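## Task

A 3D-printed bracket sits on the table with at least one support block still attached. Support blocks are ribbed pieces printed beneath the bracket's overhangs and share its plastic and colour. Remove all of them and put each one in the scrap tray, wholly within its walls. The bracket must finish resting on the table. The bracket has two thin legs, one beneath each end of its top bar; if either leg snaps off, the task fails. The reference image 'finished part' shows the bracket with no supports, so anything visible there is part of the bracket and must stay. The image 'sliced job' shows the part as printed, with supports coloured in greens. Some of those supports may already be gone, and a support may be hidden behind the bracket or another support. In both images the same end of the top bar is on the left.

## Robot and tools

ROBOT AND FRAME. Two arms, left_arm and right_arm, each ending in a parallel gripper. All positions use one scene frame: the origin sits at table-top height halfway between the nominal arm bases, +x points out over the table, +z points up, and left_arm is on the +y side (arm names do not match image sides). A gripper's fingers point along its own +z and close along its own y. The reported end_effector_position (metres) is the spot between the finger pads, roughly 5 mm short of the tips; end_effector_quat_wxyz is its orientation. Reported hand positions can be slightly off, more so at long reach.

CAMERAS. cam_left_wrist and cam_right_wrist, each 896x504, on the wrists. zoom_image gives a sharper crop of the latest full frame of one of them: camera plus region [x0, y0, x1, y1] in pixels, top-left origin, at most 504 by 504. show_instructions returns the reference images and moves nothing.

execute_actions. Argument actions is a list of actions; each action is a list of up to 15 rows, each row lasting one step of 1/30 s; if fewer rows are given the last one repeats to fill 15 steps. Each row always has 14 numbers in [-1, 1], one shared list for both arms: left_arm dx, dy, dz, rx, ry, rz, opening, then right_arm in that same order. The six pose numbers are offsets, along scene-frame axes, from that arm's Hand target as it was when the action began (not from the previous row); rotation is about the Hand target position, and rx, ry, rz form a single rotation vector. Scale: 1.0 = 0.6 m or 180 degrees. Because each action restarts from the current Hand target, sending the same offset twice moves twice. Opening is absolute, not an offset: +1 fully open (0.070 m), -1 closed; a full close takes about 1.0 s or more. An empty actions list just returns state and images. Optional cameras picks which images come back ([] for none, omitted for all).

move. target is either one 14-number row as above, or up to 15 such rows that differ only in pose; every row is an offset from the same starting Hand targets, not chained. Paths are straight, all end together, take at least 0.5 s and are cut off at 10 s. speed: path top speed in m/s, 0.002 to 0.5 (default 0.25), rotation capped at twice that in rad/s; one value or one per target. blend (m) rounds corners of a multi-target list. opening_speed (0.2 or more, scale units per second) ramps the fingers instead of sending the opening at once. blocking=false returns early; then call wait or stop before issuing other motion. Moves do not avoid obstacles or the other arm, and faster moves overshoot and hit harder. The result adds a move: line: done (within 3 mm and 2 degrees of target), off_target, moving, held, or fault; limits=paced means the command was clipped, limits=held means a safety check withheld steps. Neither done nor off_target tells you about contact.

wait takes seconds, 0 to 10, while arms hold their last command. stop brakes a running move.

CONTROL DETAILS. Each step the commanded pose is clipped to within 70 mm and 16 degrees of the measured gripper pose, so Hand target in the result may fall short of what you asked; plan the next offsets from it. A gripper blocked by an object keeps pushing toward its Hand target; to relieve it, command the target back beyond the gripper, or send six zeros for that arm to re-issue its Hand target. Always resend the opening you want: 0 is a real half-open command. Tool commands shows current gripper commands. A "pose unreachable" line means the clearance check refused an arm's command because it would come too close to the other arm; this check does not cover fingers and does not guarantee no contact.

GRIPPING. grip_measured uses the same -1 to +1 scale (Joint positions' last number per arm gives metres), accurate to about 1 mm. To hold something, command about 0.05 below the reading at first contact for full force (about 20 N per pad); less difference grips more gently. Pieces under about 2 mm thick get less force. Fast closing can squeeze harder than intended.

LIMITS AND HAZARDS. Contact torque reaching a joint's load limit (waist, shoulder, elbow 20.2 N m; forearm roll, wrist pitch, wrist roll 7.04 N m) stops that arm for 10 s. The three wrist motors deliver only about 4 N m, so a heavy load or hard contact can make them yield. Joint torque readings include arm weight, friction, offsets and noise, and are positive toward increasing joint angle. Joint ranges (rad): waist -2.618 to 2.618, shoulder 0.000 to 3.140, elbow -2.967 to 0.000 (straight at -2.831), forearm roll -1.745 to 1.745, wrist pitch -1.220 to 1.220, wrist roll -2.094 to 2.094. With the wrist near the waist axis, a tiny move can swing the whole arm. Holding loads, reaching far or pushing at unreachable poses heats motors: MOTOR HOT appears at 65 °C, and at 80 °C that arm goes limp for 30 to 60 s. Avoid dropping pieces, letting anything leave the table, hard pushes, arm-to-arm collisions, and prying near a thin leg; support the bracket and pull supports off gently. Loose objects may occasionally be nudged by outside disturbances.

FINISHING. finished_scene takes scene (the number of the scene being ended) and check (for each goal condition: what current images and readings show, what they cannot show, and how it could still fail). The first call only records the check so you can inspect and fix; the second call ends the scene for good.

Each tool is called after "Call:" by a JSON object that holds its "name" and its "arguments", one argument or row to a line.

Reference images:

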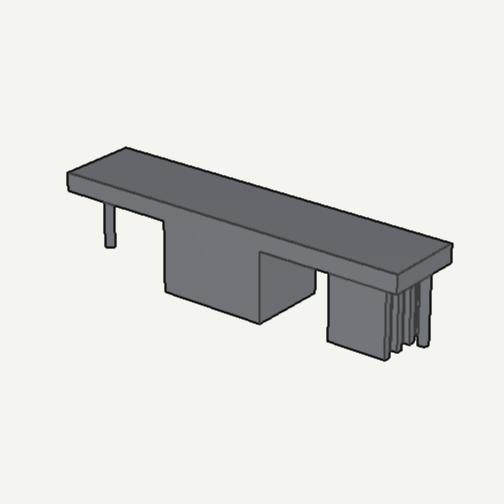

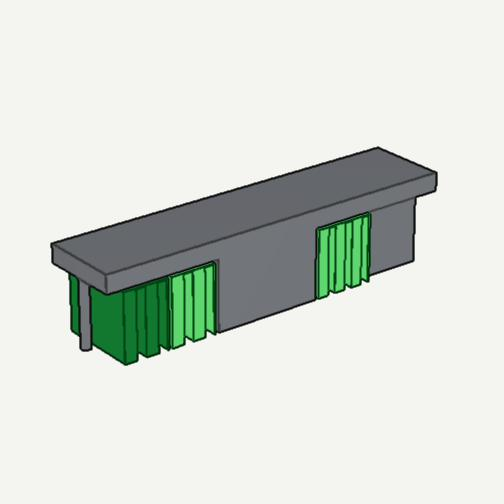

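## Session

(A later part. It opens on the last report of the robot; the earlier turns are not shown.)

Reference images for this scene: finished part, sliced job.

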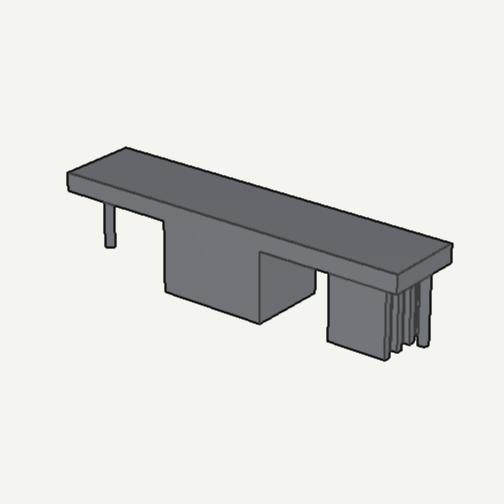

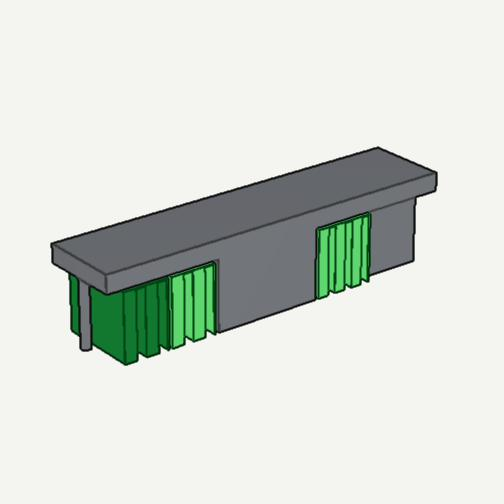

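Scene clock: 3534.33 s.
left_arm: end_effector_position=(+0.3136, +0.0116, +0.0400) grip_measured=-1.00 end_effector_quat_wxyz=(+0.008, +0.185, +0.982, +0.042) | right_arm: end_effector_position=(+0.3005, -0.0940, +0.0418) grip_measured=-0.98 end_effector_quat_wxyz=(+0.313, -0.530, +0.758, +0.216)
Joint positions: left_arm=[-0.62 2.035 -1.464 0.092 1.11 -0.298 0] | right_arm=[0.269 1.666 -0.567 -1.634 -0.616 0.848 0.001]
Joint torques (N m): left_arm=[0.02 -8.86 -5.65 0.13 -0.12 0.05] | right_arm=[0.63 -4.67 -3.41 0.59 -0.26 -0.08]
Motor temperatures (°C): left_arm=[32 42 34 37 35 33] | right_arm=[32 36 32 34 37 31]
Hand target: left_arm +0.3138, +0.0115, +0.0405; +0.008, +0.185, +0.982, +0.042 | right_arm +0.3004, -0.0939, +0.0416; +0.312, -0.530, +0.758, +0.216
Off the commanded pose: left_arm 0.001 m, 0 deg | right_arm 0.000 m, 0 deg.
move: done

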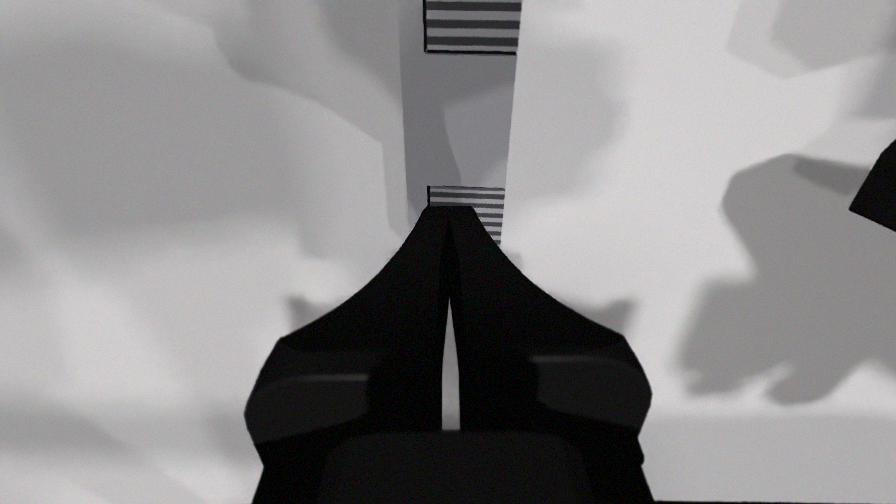

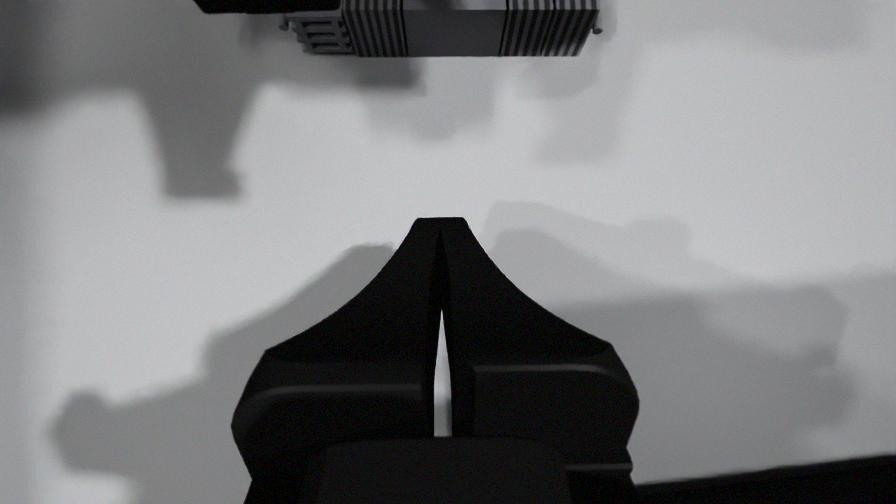

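Call:
{"name": "move", "arguments": {
  "target": [
    [-0.00356,0.0019,-0.0100,0,0,0,-1, 0,0,0,0,0,0,-1],
    [-0.00356,0.0019,-0.01917,0,0,0,-1, 0,0,0,0,0,0,-1]
  ],
  "speed": [0.03,0.015]
}}

Scene clock: 3550.47 s.
left_arm: end_effector_position=(+0.3124, +0.0122, +0.0301) grip_measured=-1.00 end_effector_quat_wxyz=(+0.010, +0.185, +0.982, +0.041) | right_arm: end_effector_position=(+0.3005, -0.0940, +0.0418) grip_measured=-0.98 end_effector_quat_wxyz=(+0.313, -0.530, +0.758, +0.216)
Joint positions: left_arm=[-0.621 2.042 -1.433 0.095 1.069 -0.303 0] | right_arm=[0.269 1.666 -0.567 -1.634 -0.616 0.848 0.001]
Joint torques (N m): left_arm=[-0.57 -4.75 -3.01 0.07 -0.55 0.03] | right_arm=[0.66 -4.68 -3.33 0.58 -0.26 -0.08]
Motor temperatures (°C): left_arm=[32 43 35 37 35 33] | right_arm=[32 36 32 34 37 31]
Hand target: left_arm +0.3116, +0.0124, +0.0289; +0.008, +0.185, +0.982, +0.042 | right_arm +0.3004, -0.0939, +0.0416; +0.312, -0.530, +0.758, +0.216
Off the commanded pose: left_arm 0.001 m, 0 deg | right_arm 0.000 m, 0 deg.
move: done

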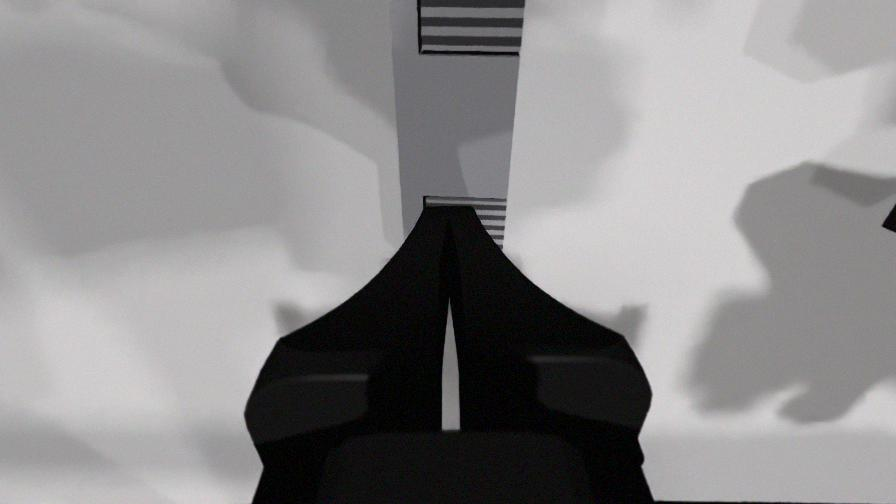

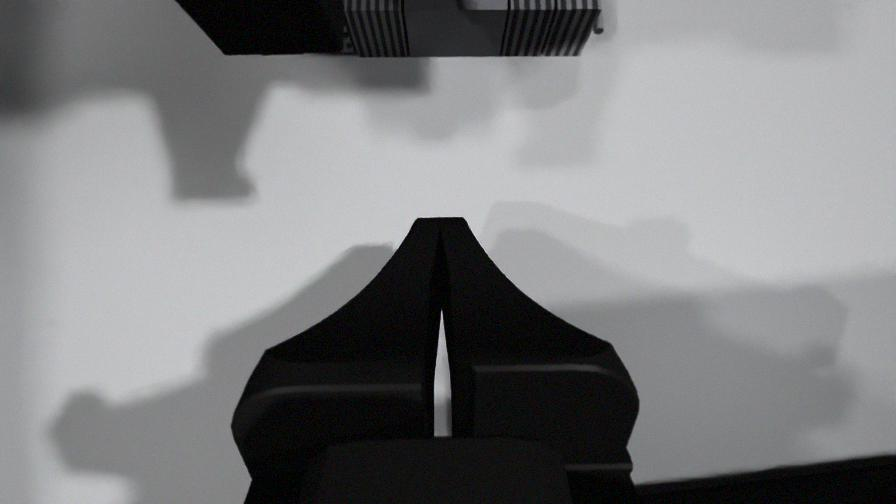

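Call:
{"name": "move", "arguments": {
  "target": [0,0,0,0,0,0,-1, 0,0,0,0,0,0,-1],
  "speed": 0.015,
  "cameras": ["cam_left_wrist"]
}}

Call:
{"name": "zoom_image", "arguments": {
  "camera": "cam_left_wrist",
  "region": [370, 150, 570, 310]
}}

Scene clock: 3556.57 s.
left_arm: end_effector_position=(+0.3119, +0.0125, +0.0291) grip_measured=-1.00 end_effector_quat_wxyz=(+0.009, +0.185, +0.982, +0.042) | right_arm: end_effector_position=(+0.3005, -0.0940, +0.0418) grip_measured=-0.98 end_effector_quat_wxyz=(+0.313, -0.530, +0.758, +0.216)
Joint positions: left_arm=[-0.621 2.044 -1.431 0.095 1.068 -0.303 0] | right_arm=[0.269 1.666 -0.567 -1.634 -0.616 0.848 0.001]
Joint torques (N m): left_arm=[0.3 2.58 2.27 -0.39 0.07 0.12] | right_arm=[0.66 -4.66 -3.23 0.56 -0.27 -0.07]
Motor temperatures (°C): left_arm=[32 43 34 37 35 33] | right_arm=[32 36 32 34 37 31]
Hand target: left_arm +0.3116, +0.0124, +0.0289; +0.008, +0.185, +0.982, +0.042 | right_arm +0.3004, -0.0939, +0.0416; +0.312, -0.530, +0.758, +0.216
Off the commanded pose: left_arm 0.000 m, 0 deg | right_arm 0.000 m, 0 deg.
move: done
Images, in order (width x height): cam_left_wrist 896x504.

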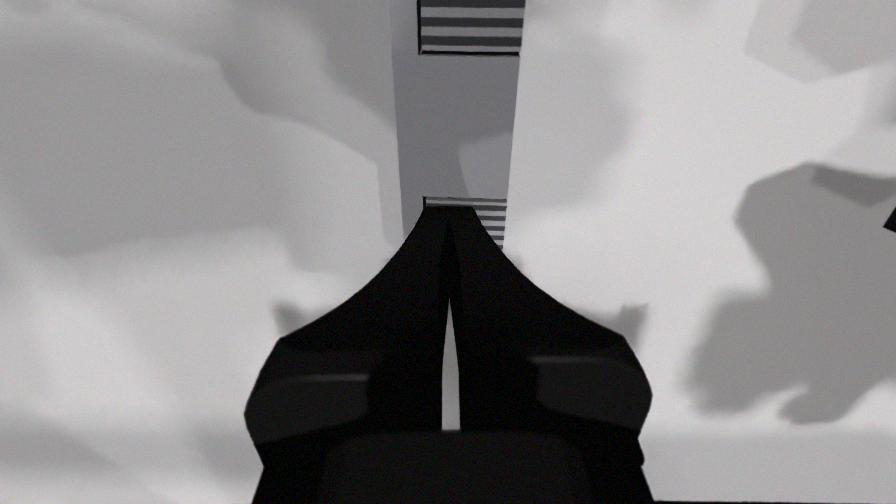

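Scaled by 2.520 from the camera's 896x504 image, which has a finer 1280x720 frame.

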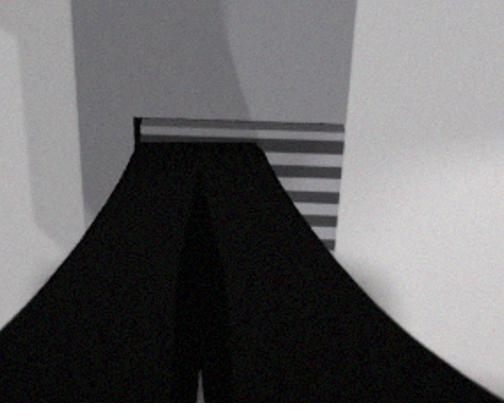

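Call:
{"name": "move", "arguments": {
  "target": [0,0,-0.0025,0,0,0,-1, 0,0,0,0,0,0,-1],
  "speed": 0.01,
  "cameras": ["cam_left_wrist"]
}}

Scene clock: 3571.03 s.
left_arm: end_effector_position=(+0.3119, +0.0125, +0.0286) grip_measured=-1.00 end_effector_quat_wxyz=(+0.009, +0.185, +0.982, +0.042) | right_arm: end_effector_position=(+0.3005, -0.0940, +0.0418) grip_measured=-0.98 end_effector_quat_wxyz=(+0.313, -0.530, +0.758, +0.216)
Joint positions: left_arm=[-0.621 2.044 -1.429 0.095 1.065 -0.303 0] | right_arm=[0.269 1.666 -0.567 -1.634 -0.616 0.848 0.001]
Joint torques (N m): left_arm=[0.73 5.02 3.87 -0.27 -1.18 0.03] | right_arm=[0.65 -4.67 -3.17 0.55 -0.27 -0.07]
Motor temperatures (°C): left_arm=[32 41 34 37 35 33] | right_arm=[32 36 32 34 37 31]
Hand target: left_arm +0.3116, +0.0124, +0.0274; +0.008, +0.185, +0.982, +0.042 | right_arm +0.3004, -0.0939, +0.0416; +0.312, -0.530, +0.758, +0.216
Off the commanded pose: left_arm 0.001 m, 0 deg | right_arm 0.000 m, 0 deg.
move: done
Images, in order (width x height): cam_left_wrist 896x504.

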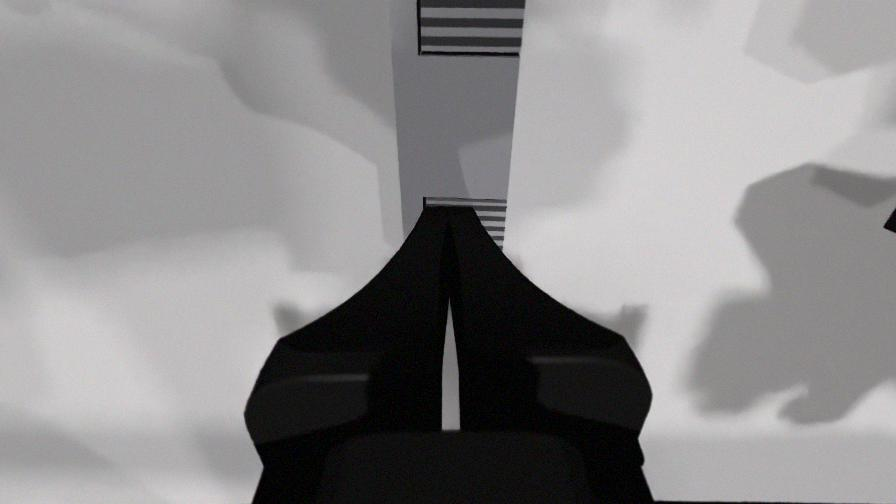

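Call:
{"name": "move", "arguments": {
  "target": [0,0,-0.0025,0,0,0,-1, 0,0,0,0,0,0,-1],
  "speed": 0.01,
  "cameras": ["cam_left_wrist"]
}}

Scene clock: 3574.40 s.
left_arm: end_effector_position=(+0.3124, +0.0121, +0.0283) grip_measured=-1.00 end_effector_quat_wxyz=(+0.011, +0.185, +0.982, +0.040) | right_arm: end_effector_position=(+0.3005, -0.0940, +0.0418) grip_measured=-0.98 end_effector_quat_wxyz=(+0.313, -0.530, +0.758, +0.216)
Joint positions: left_arm=[-0.621 2.043 -1.427 0.095 1.058 -0.304 0] | right_arm=[0.269 1.666 -0.567 -1.634 -0.616 0.848 0.001]
Joint torques (N m): left_arm=[0.52 6.38 3.79 -0.29 -1.82 0.02] | right_arm=[0.64 -4.66 -3.11 0.53 -0.27 -0.06]
Motor temperatures (°C): left_arm=[32 41 34 37 36 33] | right_arm=[32 36 31 34 37 31]
Hand target: left_arm +0.3116, +0.0123, +0.0259; +0.008, +0.185, +0.982, +0.042 | right_arm +0.3004, -0.0939, +0.0416; +0.312, -0.530, +0.758, +0.216
Off the commanded pose: left_arm 0.003 m, 0 deg | right_arm 0.000 m, 0 deg.
move: done
Images, in order (width x height): cam_left_wrist 896x504.

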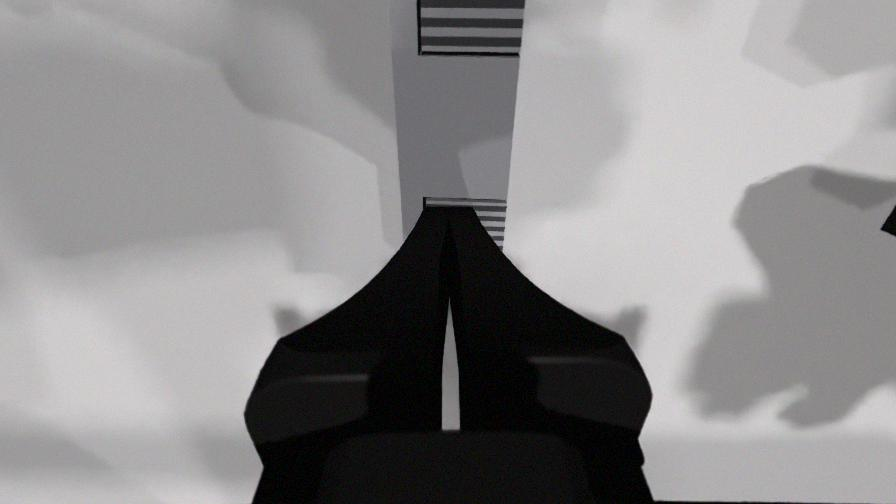

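Call:
{"name": "move", "arguments": {
  "target": [0,0,-0.0017,0,0,0,-1, 0,0,0,0,0,0,-1],
  "speed": 0.01,
  "cameras": ["cam_left_wrist"]
}}

Scene clock: 3581.63 s.
left_arm: end_effector_position=(+0.3122, +0.0122, +0.0281) grip_measured=-1.00 end_effector_quat_wxyz=(+0.011, +0.185, +0.982, +0.040) | right_arm: end_effector_position=(+0.3005, -0.0940, +0.0418) grip_measured=-0.98 end_effector_quat_wxyz=(+0.313, -0.530, +0.758, +0.216)
Joint positions: left_arm=[-0.621 2.042 -1.424 0.095 1.056 -0.304 0] | right_arm=[0.269 1.666 -0.567 -1.634 -0.616 0.848 0.001]
Joint torques (N m): left_arm=[-0.87 7.35 4.68 -0.61 -1.62 0.02] | right_arm=[0.62 -4.7 -2.99 0.51 -0.28 -0.06]
Motor temperatures (°C): left_arm=[32 41 34 37 36 33] | right_arm=[32 36 31 34 37 31]
Hand target: left_arm +0.3116, +0.0123, +0.0249; +0.008, +0.185, +0.982, +0.042 | right_arm +0.3004, -0.0939, +0.0416; +0.312, -0.530, +0.758, +0.216
Off the commanded pose: left_arm 0.003 m, 0 deg | right_arm 0.000 m, 0 deg.
move: done
Images, in order (width x height): cam_left_wrist 896x504.

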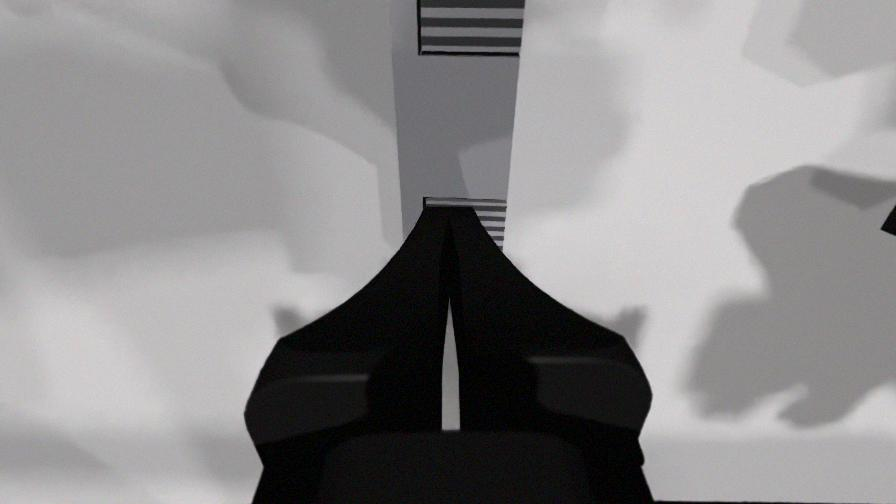

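Call:
{"name": "move", "arguments": {
  "target": [0,0,-0.0033,0,0,0,-1, 0,0,0,0,0,0,-1],
  "speed": 0.01,
  "cameras": ["cam_left_wrist"]
}}

Scene clock: 3585.77 s.
left_arm: end_effector_position=(+0.3127, +0.0115, +0.0278) grip_measured=-1.00 end_effector_quat_wxyz=(+0.014, +0.185, +0.982, +0.039) | right_arm: end_effector_position=(+0.3005, -0.0940, +0.0418) grip_measured=-0.98 end_effector_quat_wxyz=(+0.313, -0.530, +0.758, +0.216)
Joint positions: left_arm=[-0.622 2.041 -1.421 0.096 1.049 -0.305 0] | right_arm=[0.269 1.666 -0.567 -1.634 -0.616 0.848 0.001]
Joint torques (N m): left_arm=[-0.78 8.94 5 -0.52 -2.11 0.03] | right_arm=[0.61 -4.7 -2.94 0.5 -0.28 -0.06]
Motor temperatures (°C): left_arm=[32 41 34 37 37 33] | right_arm=[32 36 31 34 37 31]
Hand target: left_arm +0.3116, +0.0123, +0.0229; +0.008, +0.185, +0.982, +0.042 | right_arm +0.3004, -0.0939, +0.0416; +0.312, -0.530, +0.758, +0.216
Off the commanded pose: left_arm 0.005 m, 1 deg | right_arm 0.000 m, 0 deg.
move: off_target (left_arm)
Images, in order (width x height): cam_left_wrist 896x504.

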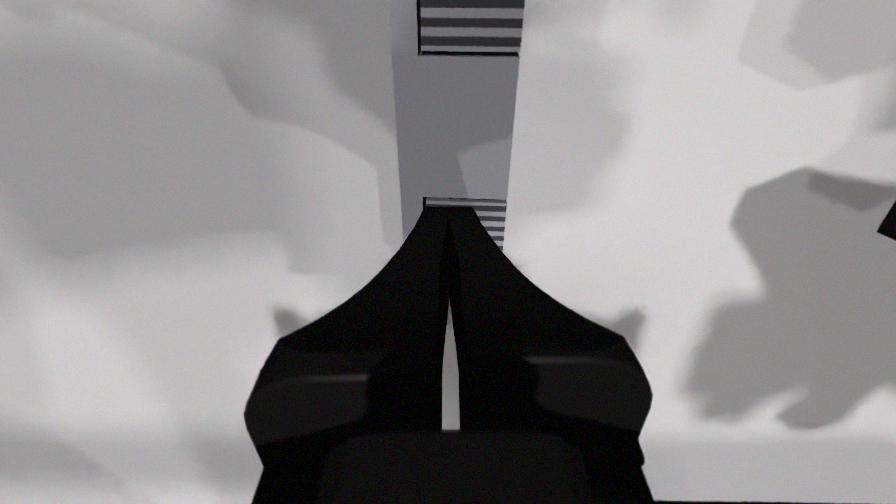

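Call:
{"name": "move", "arguments": {
  "target": [-0.0012,0.0005,-0.0025,0,0,0,-1, 0,0,0,0,0,0,-1],
  "speed": 0.01,
  "cameras": ["cam_left_wrist"]
}}

Scene clock: 3600.03 s.
left_arm: end_effector_position=(+0.3125, +0.0115, +0.0278) grip_measured=-1.00 end_effector_quat_wxyz=(+0.016, +0.185, +0.982, +0.038) | right_arm: end_effector_position=(+0.3005, -0.0940, +0.0418) grip_measured=-0.98 end_effector_quat_wxyz=(+0.313, -0.530, +0.758, +0.216)
Joint positions: left_arm=[-0.622 2.037 -1.415 0.096 1.042 -0.306 0] | right_arm=[0.269 1.666 -0.567 -1.634 -0.616 0.848 0.001]
Joint torques (N m): left_arm=[-0.61 10.19 7.6 -0.75 -0.76 0.03] | right_arm=[0.6 -4.7 -2.82 0.47 -0.28 -0.05]
Motor temperatures (°C): left_arm=[32 42 35 37 37 33] | right_arm=[32 36 31 34 37 31]
Hand target: left_arm +0.3109, +0.0125, +0.0214; +0.008, +0.185, +0.982, +0.042 | right_arm +0.3004, -0.0939, +0.0416; +0.312, -0.530, +0.758, +0.216
Off the commanded pose: left_arm 0.007 m, 1 deg | right_arm 0.000 m, 0 deg.
move: off_target (left_arm)
Images, in order (width x height): cam_left_wrist 896x504.

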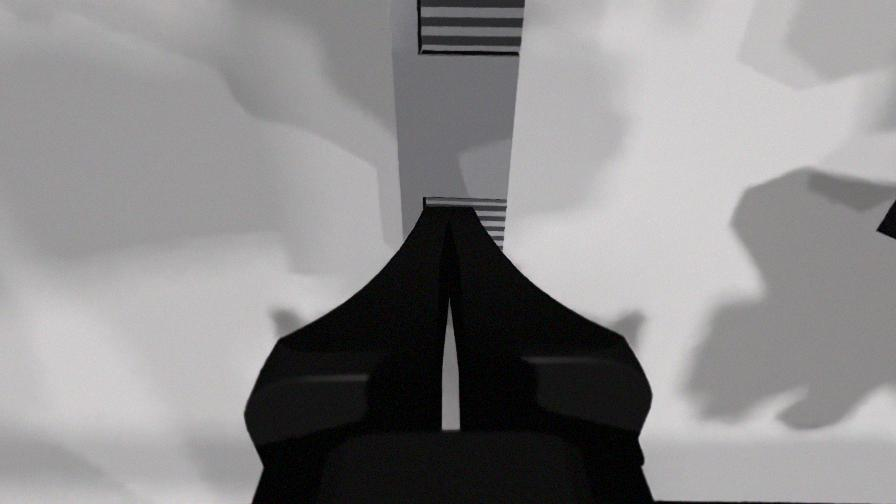

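Call:
{"name": "move", "arguments": {
  "target": [-0.0008,0.0003,-0.0025,0,0,0,-1, 0,0,0,0,0,0,-1],
  "speed": 0.01,
  "cameras": ["cam_left_wrist"]
}}

Scene clock: 3604.10 s.
left_arm: end_effector_position=(+0.3123, +0.0117, +0.0275) grip_measured=-1.00 end_effector_quat_wxyz=(+0.017, +0.185, +0.982, +0.038) | right_arm: end_effector_position=(+0.3005, -0.0940, +0.0418) grip_measured=-0.98 end_effector_quat_wxyz=(+0.313, -0.530, +0.758, +0.216)
Joint positions: left_arm=[-0.622 2.036 -1.41 0.096 1.037 -0.307 0] | right_arm=[0.269 1.666 -0.567 -1.634 -0.616 0.848 0.001]
Joint torques (N m): left_arm=[-2.27 11.27 8.35 -1.41 -0.69 0.03] | right_arm=[0.59 -4.71 -2.74 0.46 -0.29 -0.05]
Motor temperatures (°C): left_arm=[32 42 36 38 37 33] | right_arm=[32 36 31 34 37 31]
Hand target: left_arm +0.3104, +0.0127, +0.0199; +0.008, +0.185, +0.982, +0.042 | right_arm +0.3004, -0.0939, +0.0416; +0.312, -0.530, +0.758, +0.216
Off the commanded pose: left_arm 0.008 m, 1 deg | right_arm 0.000 m, 0 deg.
move: off_target (left_arm)
Images, in order (width x height): cam_left_wrist 896x504.

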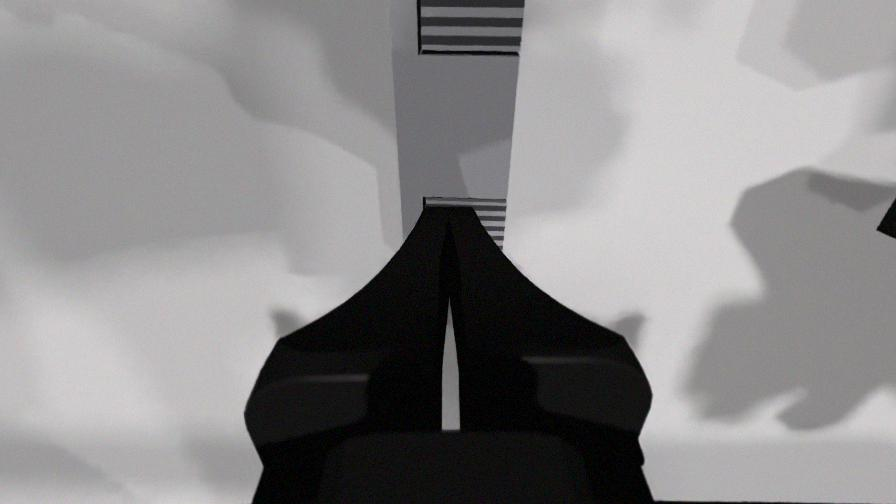

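Call:
{"name": "move", "arguments": {
  "target": [-0.0008,0.0003,-0.005,0,0,0,-1, 0,0,0,0,0,0,-1],
  "speed": 0.01,
  "cameras": ["cam_left_wrist"]
}}

Scene clock: 3679.77 s.
left_arm: end_effector_position=(+0.3137, +0.0108, +0.0305) grip_measured=-1.00 end_effector_quat_wxyz=(+0.022, +0.185, +0.982, +0.036) | right_arm: end_effector_position=(+0.3005, -0.0940, +0.0418) grip_measured=-0.98 end_effector_quat_wxyz=(+0.313, -0.530, +0.758, +0.216)
Joint positions: left_arm=[-0.623 2.029 -1.412 0.098 1.035 -0.307 0] | right_arm=[0.269 1.666 -0.567 -1.634 -0.616 0.848 0.001]
Joint torques (N m): left_arm=[0.16 -7.07 -3.92 -0.19 -0.3 0.1] | right_arm=[0.57 -4.71 -2.68 0.44 -0.29 -0.05]
Motor temperatures (°C): left_arm=[32 47 39 45 36 33] | right_arm=[32 36 31 34 37 31]
Hand target: left_arm +0.3136, +0.0107, +0.0302; +0.022, +0.185, +0.982, +0.036 | right_arm +0.3004, -0.0939, +0.0416; +0.312, -0.530, +0.758, +0.216
Tool commands: left_gripper/opening=-1.0 right_gripper/opening=-1.0
Off the commanded pose: left_arm 0.014 m, 2 deg | right_arm 0.000 m, 0 deg.
TORQUE FAULT: the external load on joint 2 (shoulder) of the left arm reached its load limit, and that arm stopped. A torque fault puts only its own arm into a fault stop. That arm's remaining commands of this call were not run. That arm may still press on what stopped it. That arm is still stopped at the end of this call. That arm stays stopped for about 10 more seconds. Until then a move that you send moves the other arm only, and its call returns only when the move has ended. Once the stop has ended, the next robot result says so. If the stop ends while you think or write, that arm runs what you send next, counted from its Hand target as the stop leaves it. While its stop runs, an arm, its gripper or tool too, takes no new command. Until it ends, the stop uses up actions while you think or wait. An arm that is not stopped still takes commands.
move: fault (left_arm)
Images, in order (width x height): cam_left_wrist 896x504.

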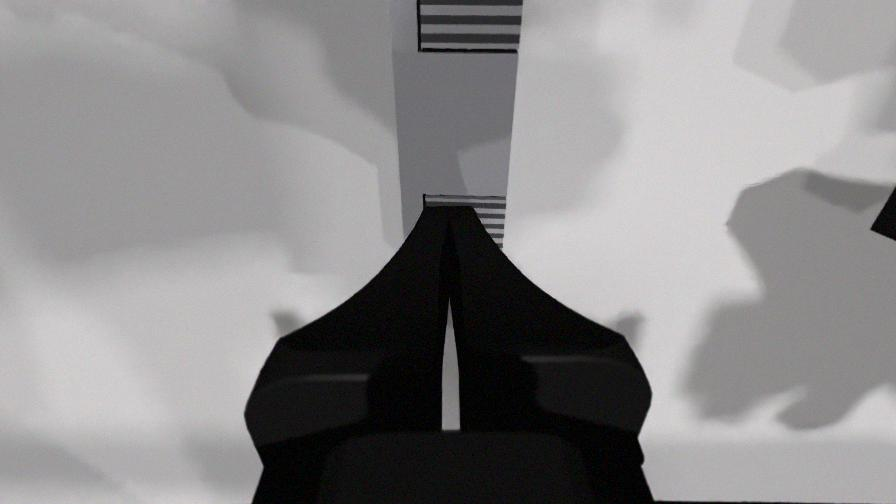

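Call:
{"name": "move", "arguments": {
  "target": [
    [0,0,0.058,-0.01993,0.01801,0.0002,0.2, 0,0,0,0,0,0,-1],
    [0.0453,-0.0170,0.058,-0.01993,0.01801,0.0002,0.2, 0,0,0,0,0,0,-1]
  ],
  "speed": [0.05,0.08],
  "blend": [0.005,0],
  "opening_speed": 0.8
}}

Scene clock: 3984.13 s.
left_arm: end_effector_position=(+0.3407, +0.0017, +0.0648) grip_measured=+0.20 end_effector_quat_wxyz=(+0.000, +0.184, +0.983, +0.000) | right_arm: end_effector_position=(+0.3005, -0.0940, +0.0418) grip_measured=-0.98 end_effector_quat_wxyz=(+0.313, -0.530, +0.758, +0.216)
Joint positions: left_arm=[-0.557 2.088 -1.661 -0.001 1.231 -0.194 0.042] | right_arm=[0.269 1.666 -0.567 -1.634 -0.616 0.848 0.001]
Joint torques (N m): left_arm=[0.39 -10.49 -4.76 -0.08 -0.16 0.11] | right_arm=[0.54 -4.73 -2.5 0.4 -0.3 -0.04]
Motor temperatures (°C): left_arm=[32 42 34 36 35 33] | right_arm=[32 35 31 34 36 31]
Hand target: left_arm +0.3406, +0.0017, +0.0651; +0.000, +0.184, +0.983, +0.000 | right_arm +0.3004, -0.0939, +0.0416; +0.312, -0.530, +0.758, +0.216
Off the commanded pose: left_arm 0.001 m, 0 deg | right_arm 0.000 m, 0 deg.
TORQUE FAULT, CONTINUED: the left arm's stop, for the torque fault of joint 2 (shoulder) that an earlier result reported, is over. The rest of the stop counts as 19 of the actions that you can send in this scene. The stop ended before this call began, so that arm ran this call's commands, counted from its Hand target as the stop left it. That arm stops again whenever a joint's load reaches its limit.
joint sent to its limit (left arm) — joint 5 (wrist pitch), upper limit. The joint targets still meet the commanded pose.
move: done

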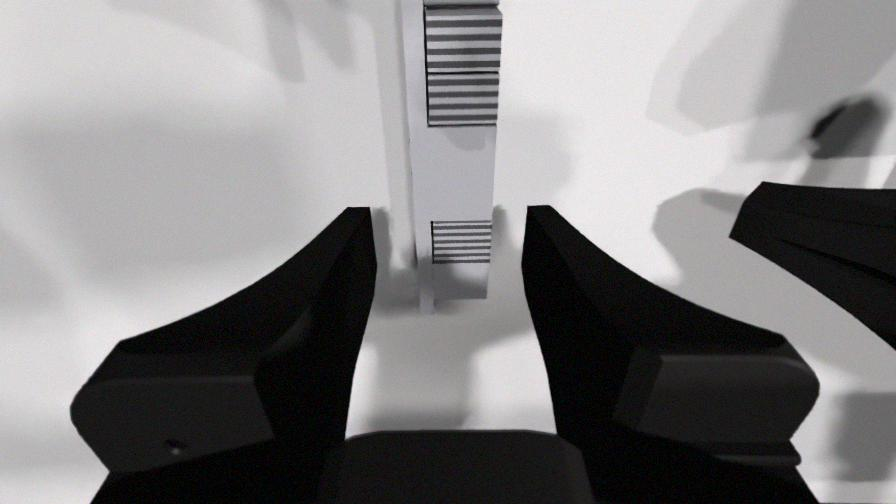

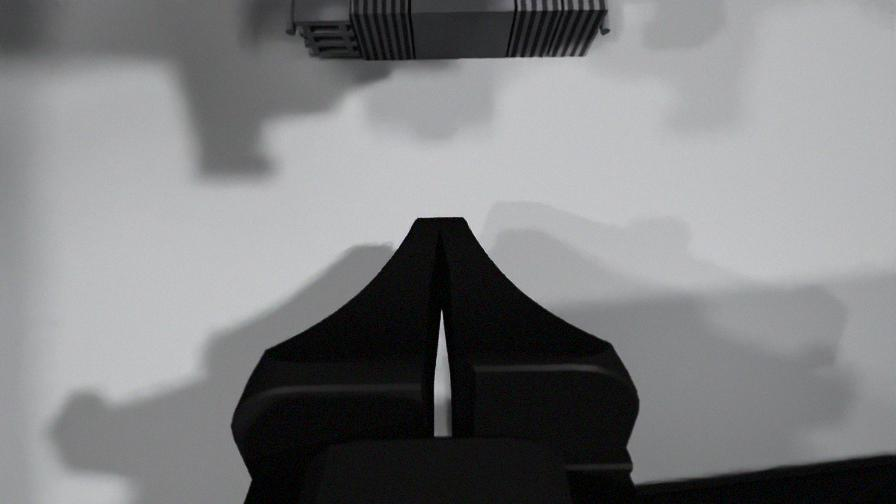

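Call:
{"name": "wait", "arguments": {
  "seconds": 0
}}

Scene clock: 4104.13 s.
left_arm: end_effector_position=(+0.3407, +0.0017, +0.0648) grip_measured=+0.20 end_effector_quat_wxyz=(+0.000, +0.184, +0.983, +0.000) | right_arm: end_effector_position=(+0.3005, -0.0940, +0.0418) grip_measured=-0.98 end_effector_quat_wxyz=(+0.313, -0.530, +0.758, +0.216)
Joint positions: left_arm=[-0.557 2.088 -1.661 -0.001 1.231 -0.194 0.042] | right_arm=[0.269 1.666 -0.567 -1.634 -0.616 0.848 0.001]
Joint torques (N m): left_arm=[-0.61 -10.46 -4.73 0.03 -0.13 0.03] | right_arm=[0.52 -4.73 -2.45 0.39 -0.3 -0.04]
Motor temperatures (°C): left_arm=[32 47 35 36 34 33] | right_arm=[32 35 31 34 36 31]
Hand target: left_arm +0.3406, +0.0017, +0.0651; +0.000, +0.184, +0.983, +0.000 | right_arm +0.3004, -0.0939, +0.0416; +0.312, -0.530, +0.758, +0.216
Tool commands: left_gripper/opening=+0.2 right_gripper/opening=-1.0
Off the commanded pose: left_arm 0.001 m, 0 deg | right_arm 0.000 m, 0 deg.

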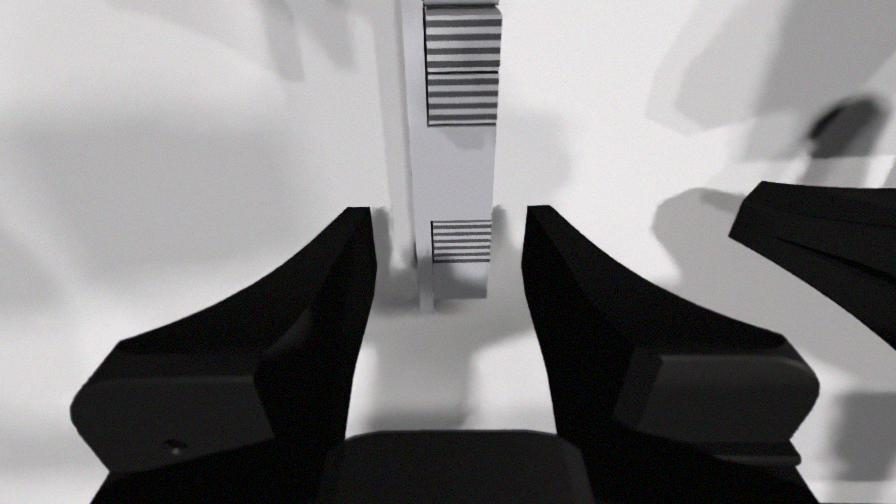

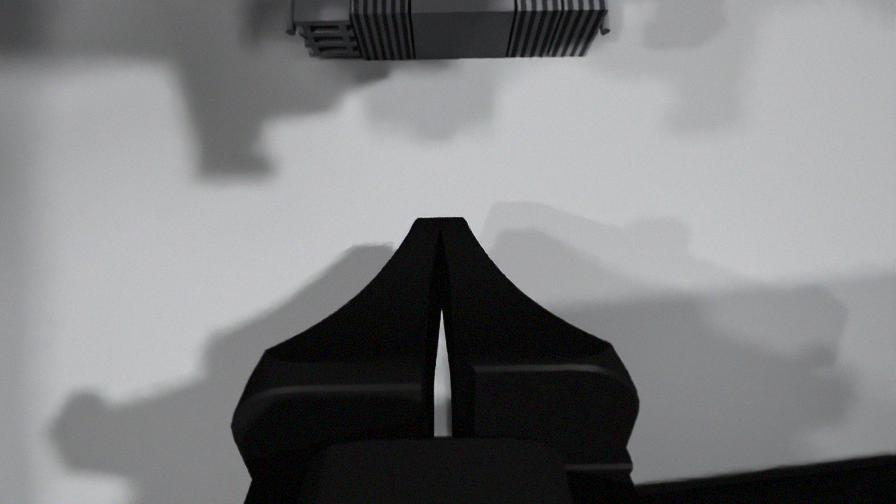

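Call:
{"name": "zoom_image", "arguments": {
  "camera": "cam_left_wrist",
  "region": [320, 0, 580, 320]
}}

Scaled by 1.575 from the camera's 896x504 image, which has a finer 1280x720 frame.

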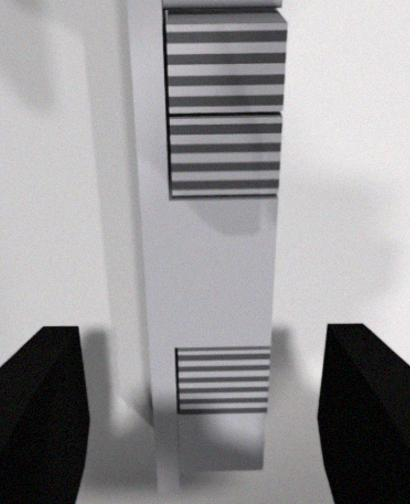

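Call:
{"name": "move", "arguments": {
  "target": [-0.001, -0.0028, -0.0835, 0, 0, 0, 0.2, 0, 0, 0, 0, 0, 0, -1],
  "speed": 0.08,
  "cameras": ["cam_left_wrist"]
}}

Scene clock: 4248.53 s.
left_arm: end_effector_position=(+0.3397, -0.0005, +0.0141) grip_measured=+0.20 end_effector_quat_wxyz=(-0.001, +0.186, +0.983, +0.000) | right_arm: end_effector_position=(+0.3005, -0.0940, +0.0418) grip_measured=-0.98 end_effector_quat_wxyz=(+0.313, -0.530, +0.758, +0.216)
Joint positions: left_arm=[-0.563 2.154 -1.564 -0.001 1.071 -0.197 0.042] | right_arm=[0.269 1.666 -0.567 -1.634 -0.616 0.848 0.001]
Joint torques (N m): left_arm=[-0.48 -10.69 -5.82 -0.24 -0.15 0.04] | right_arm=[0.5 -4.75 -2.4 0.37 -0.31 -0.04]
Motor temperatures (°C): left_arm=[32 47 35 36 34 33] | right_arm=[32 35 31 34 36 31]
Hand target: left_arm +0.3401, -0.0009, +0.0150; +0.000, +0.185, +0.983, -0.001 | right_arm +0.3004, -0.0939, +0.0416; +0.312, -0.530, +0.758, +0.216
Off the commanded pose: left_arm 0.001 m, 0 deg | right_arm 0.000 m, 0 deg.
move: done
Images, in order (width x height): cam_left_wrist 896x504.

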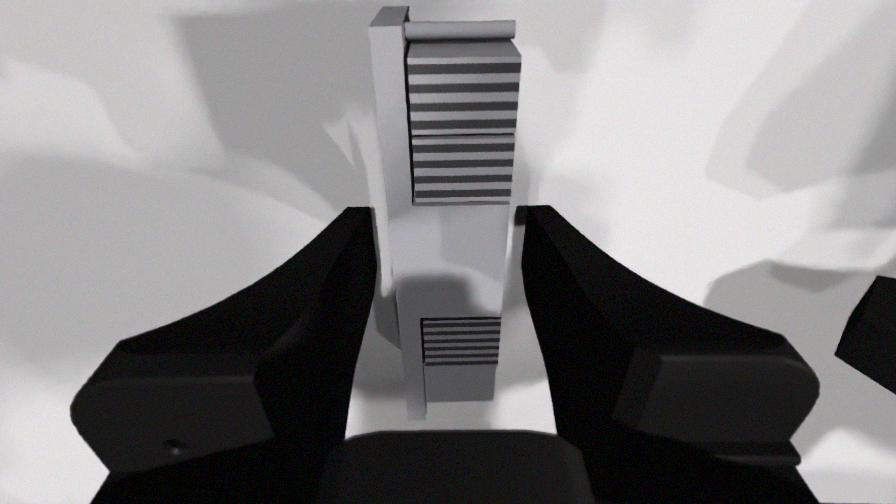

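Call:
{"name": "move", "arguments": {
  "target": [0, 0, 0, 0, 0, 0, -0.26, 0, 0, 0, 0, 0, 0, -1],
  "speed": 0.08,
  "opening_speed": 0.3,
  "cameras": ["cam_left_wrist"]
}}

Scene clock: 4254.87 s.
left_arm: end_effector_position=(+0.3400, -0.0009, +0.0147) grip_measured=-0.21 end_effector_quat_wxyz=(-0.001, +0.185, +0.983, +0.000) | right_arm: end_effector_position=(+0.3005, -0.0940, +0.0418) grip_measured=-0.98 end_effector_quat_wxyz=(+0.313, -0.530, +0.758, +0.216)
Joint positions: left_arm=[-0.563 2.153 -1.564 -0.002 1.071 -0.197 0.028] | right_arm=[0.269 1.666 -0.567 -1.634 -0.616 0.848 0.001]
Joint torques (N m): left_arm=[1.08 -10.57 -5.73 -0.2 -0.17 0.18] | right_arm=[0.5 -4.76 -2.26 0.36 -0.31 -0.03]
Motor temperatures (°C): left_arm=[32 47 35 36 34 33] | right_arm=[32 35 31 34 36 31]
Hand target: left_arm +0.3401, -0.0009, +0.0150; +0.000, +0.185, +0.983, -0.001 | right_arm +0.3004, -0.0939, +0.0416; +0.312, -0.530, +0.758, +0.216
Off the commanded pose: left_arm 0.000 m, 0 deg | right_arm 0.000 m, 0 deg.
move: done
Images, in order (width x height): cam_left_wrist 896x504.

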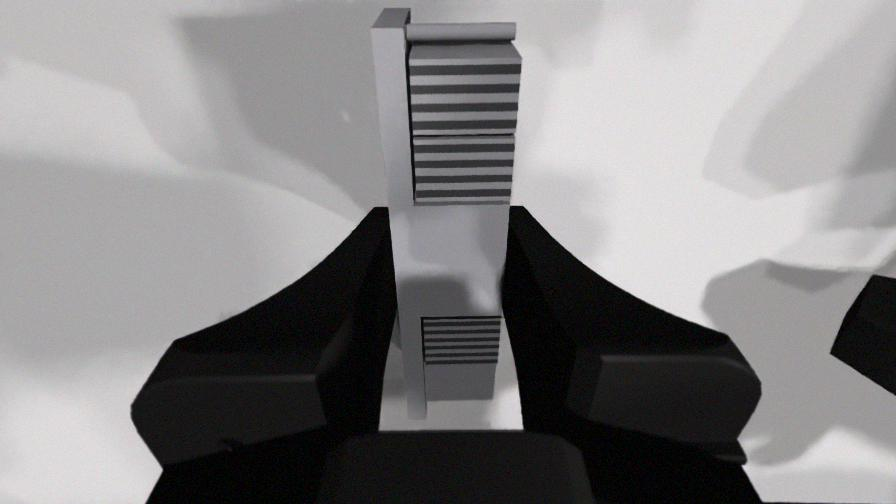

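Call:
{"name": "move", "arguments": {
  "target": [
    [0, 0, 0.0583, 0, 0, 0, -0.26, 0, 0, 0, 0, 0, 0, -1],
    [-0.1167, 0.0842, 0.0667, 0, 0, 0.1183, -0.26, 0, 0, 0, 0, 0, 0, -1]
  ],
  "speed": [0.06, 0.15],
  "blend": 0.01
}}

Scene clock: 4306.67 s.
left_arm: end_effector_position=(+0.2685, +0.0489, +0.0541) grip_measured=-0.21 end_effector_quat_wxyz=(-0.001, +0.000, +1.000, -0.001) | right_arm: end_effector_position=(+0.3005, -0.0940, +0.0418) grip_measured=-0.98 end_effector_quat_wxyz=(+0.313, -0.530, +0.758, +0.216)
Joint positions: left_arm=[-0.552 1.814 -1.178 -0.002 1.023 -0.558 0.028] | right_arm=[0.269 1.666 -0.567 -1.634 -0.616 0.848 0.001]
Joint torques (N m): left_arm=[0.92 -6.52 -5.68 -0.11 -0.31 0.18] | right_arm=[0.5 -4.76 -2.14 0.33 -0.32 -0.03]
Motor temperatures (°C): left_arm=[32 47 35 36 34 33] | right_arm=[32 35 31 34 36 31]
Hand target: left_arm +0.2689, +0.0488, +0.0540; +0.000, +0.001, +1.000, -0.001 | right_arm +0.3004, -0.0939, +0.0416; +0.312, -0.530, +0.758, +0.216
Off the commanded pose: left_arm 0.002 m, 0 deg | right_arm 0.000 m, 0 deg.
move: done

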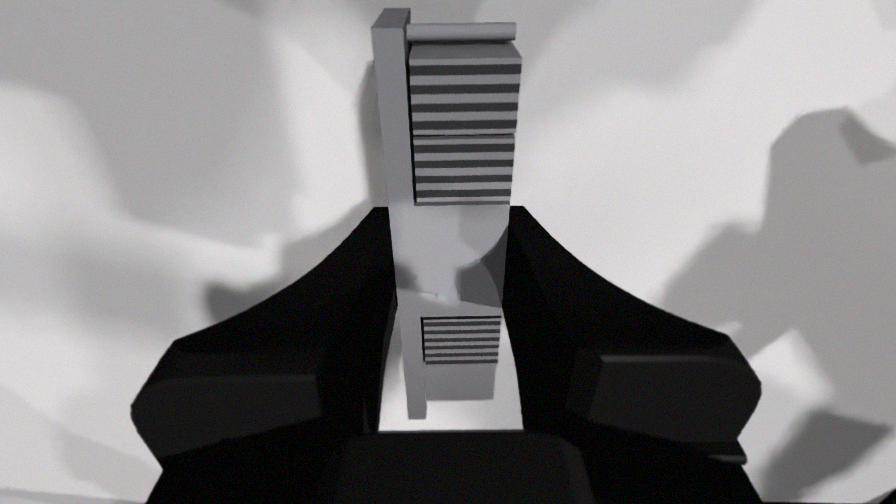

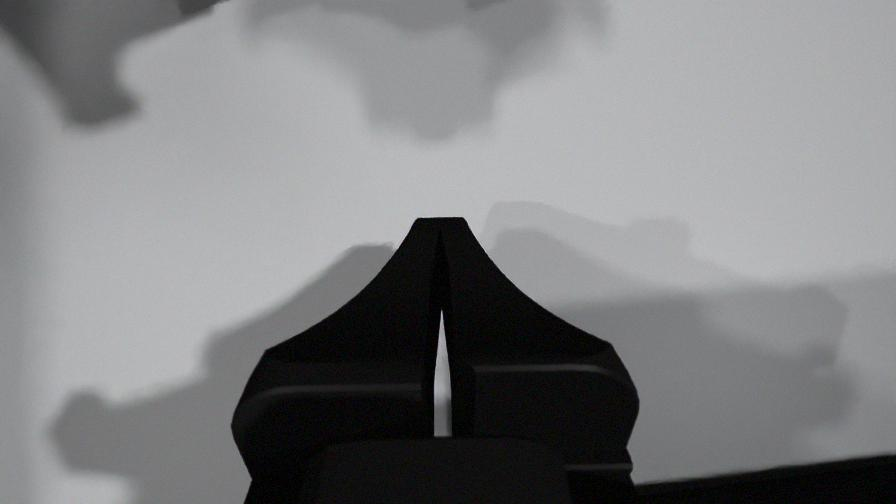

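Call:
{"name": "move", "arguments": {
  "target": [0, 0, 0, -0.3056, 0, 0, -0.26, 0, 0, 0, 0, 0, 0, -1],
  "speed": 0.2
}}

Scene clock: 4314.83 s.
left_arm: end_effector_position=(+0.2664, +0.0450, +0.0547) grip_measured=-0.21 end_effector_quat_wxyz=(+0.003, +0.004, +0.882, -0.472) | right_arm: end_effector_position=(+0.3005, -0.0940, +0.0418) grip_measured=-0.98 end_effector_quat_wxyz=(+0.313, -0.530, +0.758, +0.216)
Joint positions: left_arm=[0.024 1.893 -0.794 -1.219 1.089 0.939 0.028] | right_arm=[0.269 1.666 -0.567 -1.634 -0.616 0.848 0.001]
Joint torques (N m): left_arm=[-0.01 -6.82 -3.62 -0.56 0.47 0.09] | right_arm=[0.47 -4.76 -2.06 0.31 -0.32 -0.02]
Motor temperatures (°C): left_arm=[32 46 35 36 34 33] | right_arm=[32 35 31 34 36 31]
Hand target: left_arm +0.2662, +0.0450, +0.0547; +0.003, +0.005, +0.882, -0.471 | right_arm +0.3004, -0.0939, +0.0416; +0.312, -0.530, +0.758, +0.216
Off the commanded pose: left_arm 0.005 m, 1 deg | right_arm 0.000 m, 0 deg.
move: off_target (left_arm)

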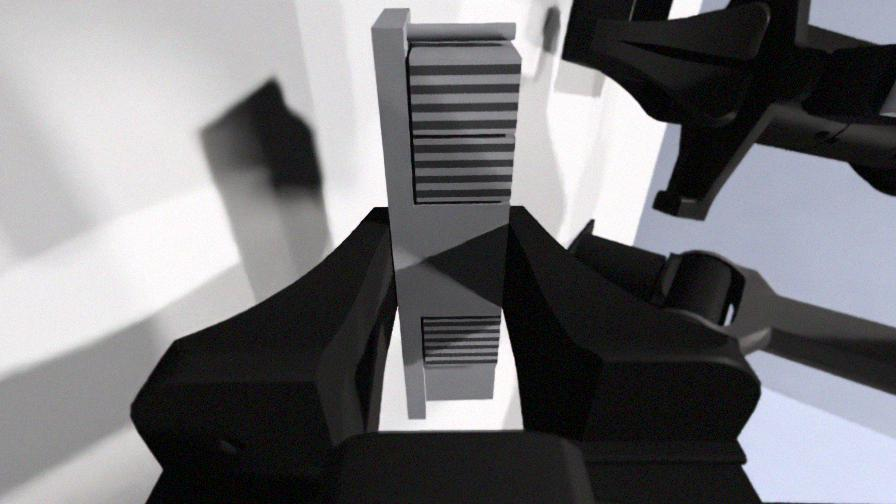

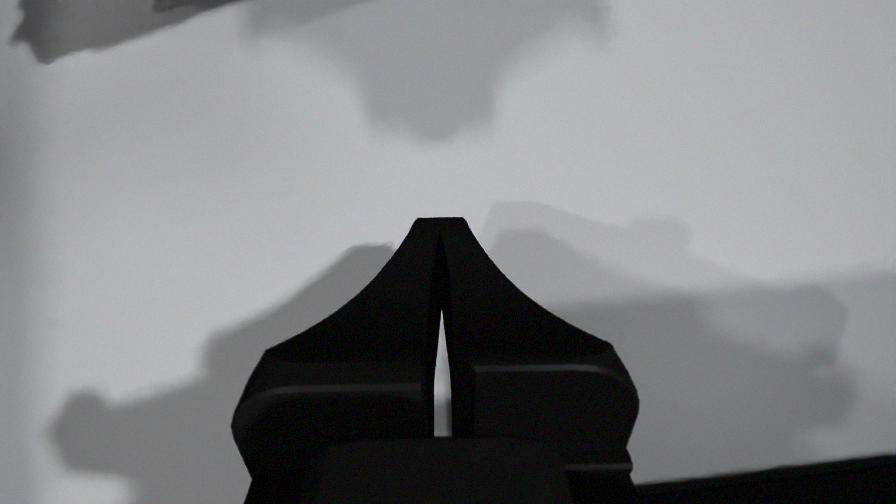

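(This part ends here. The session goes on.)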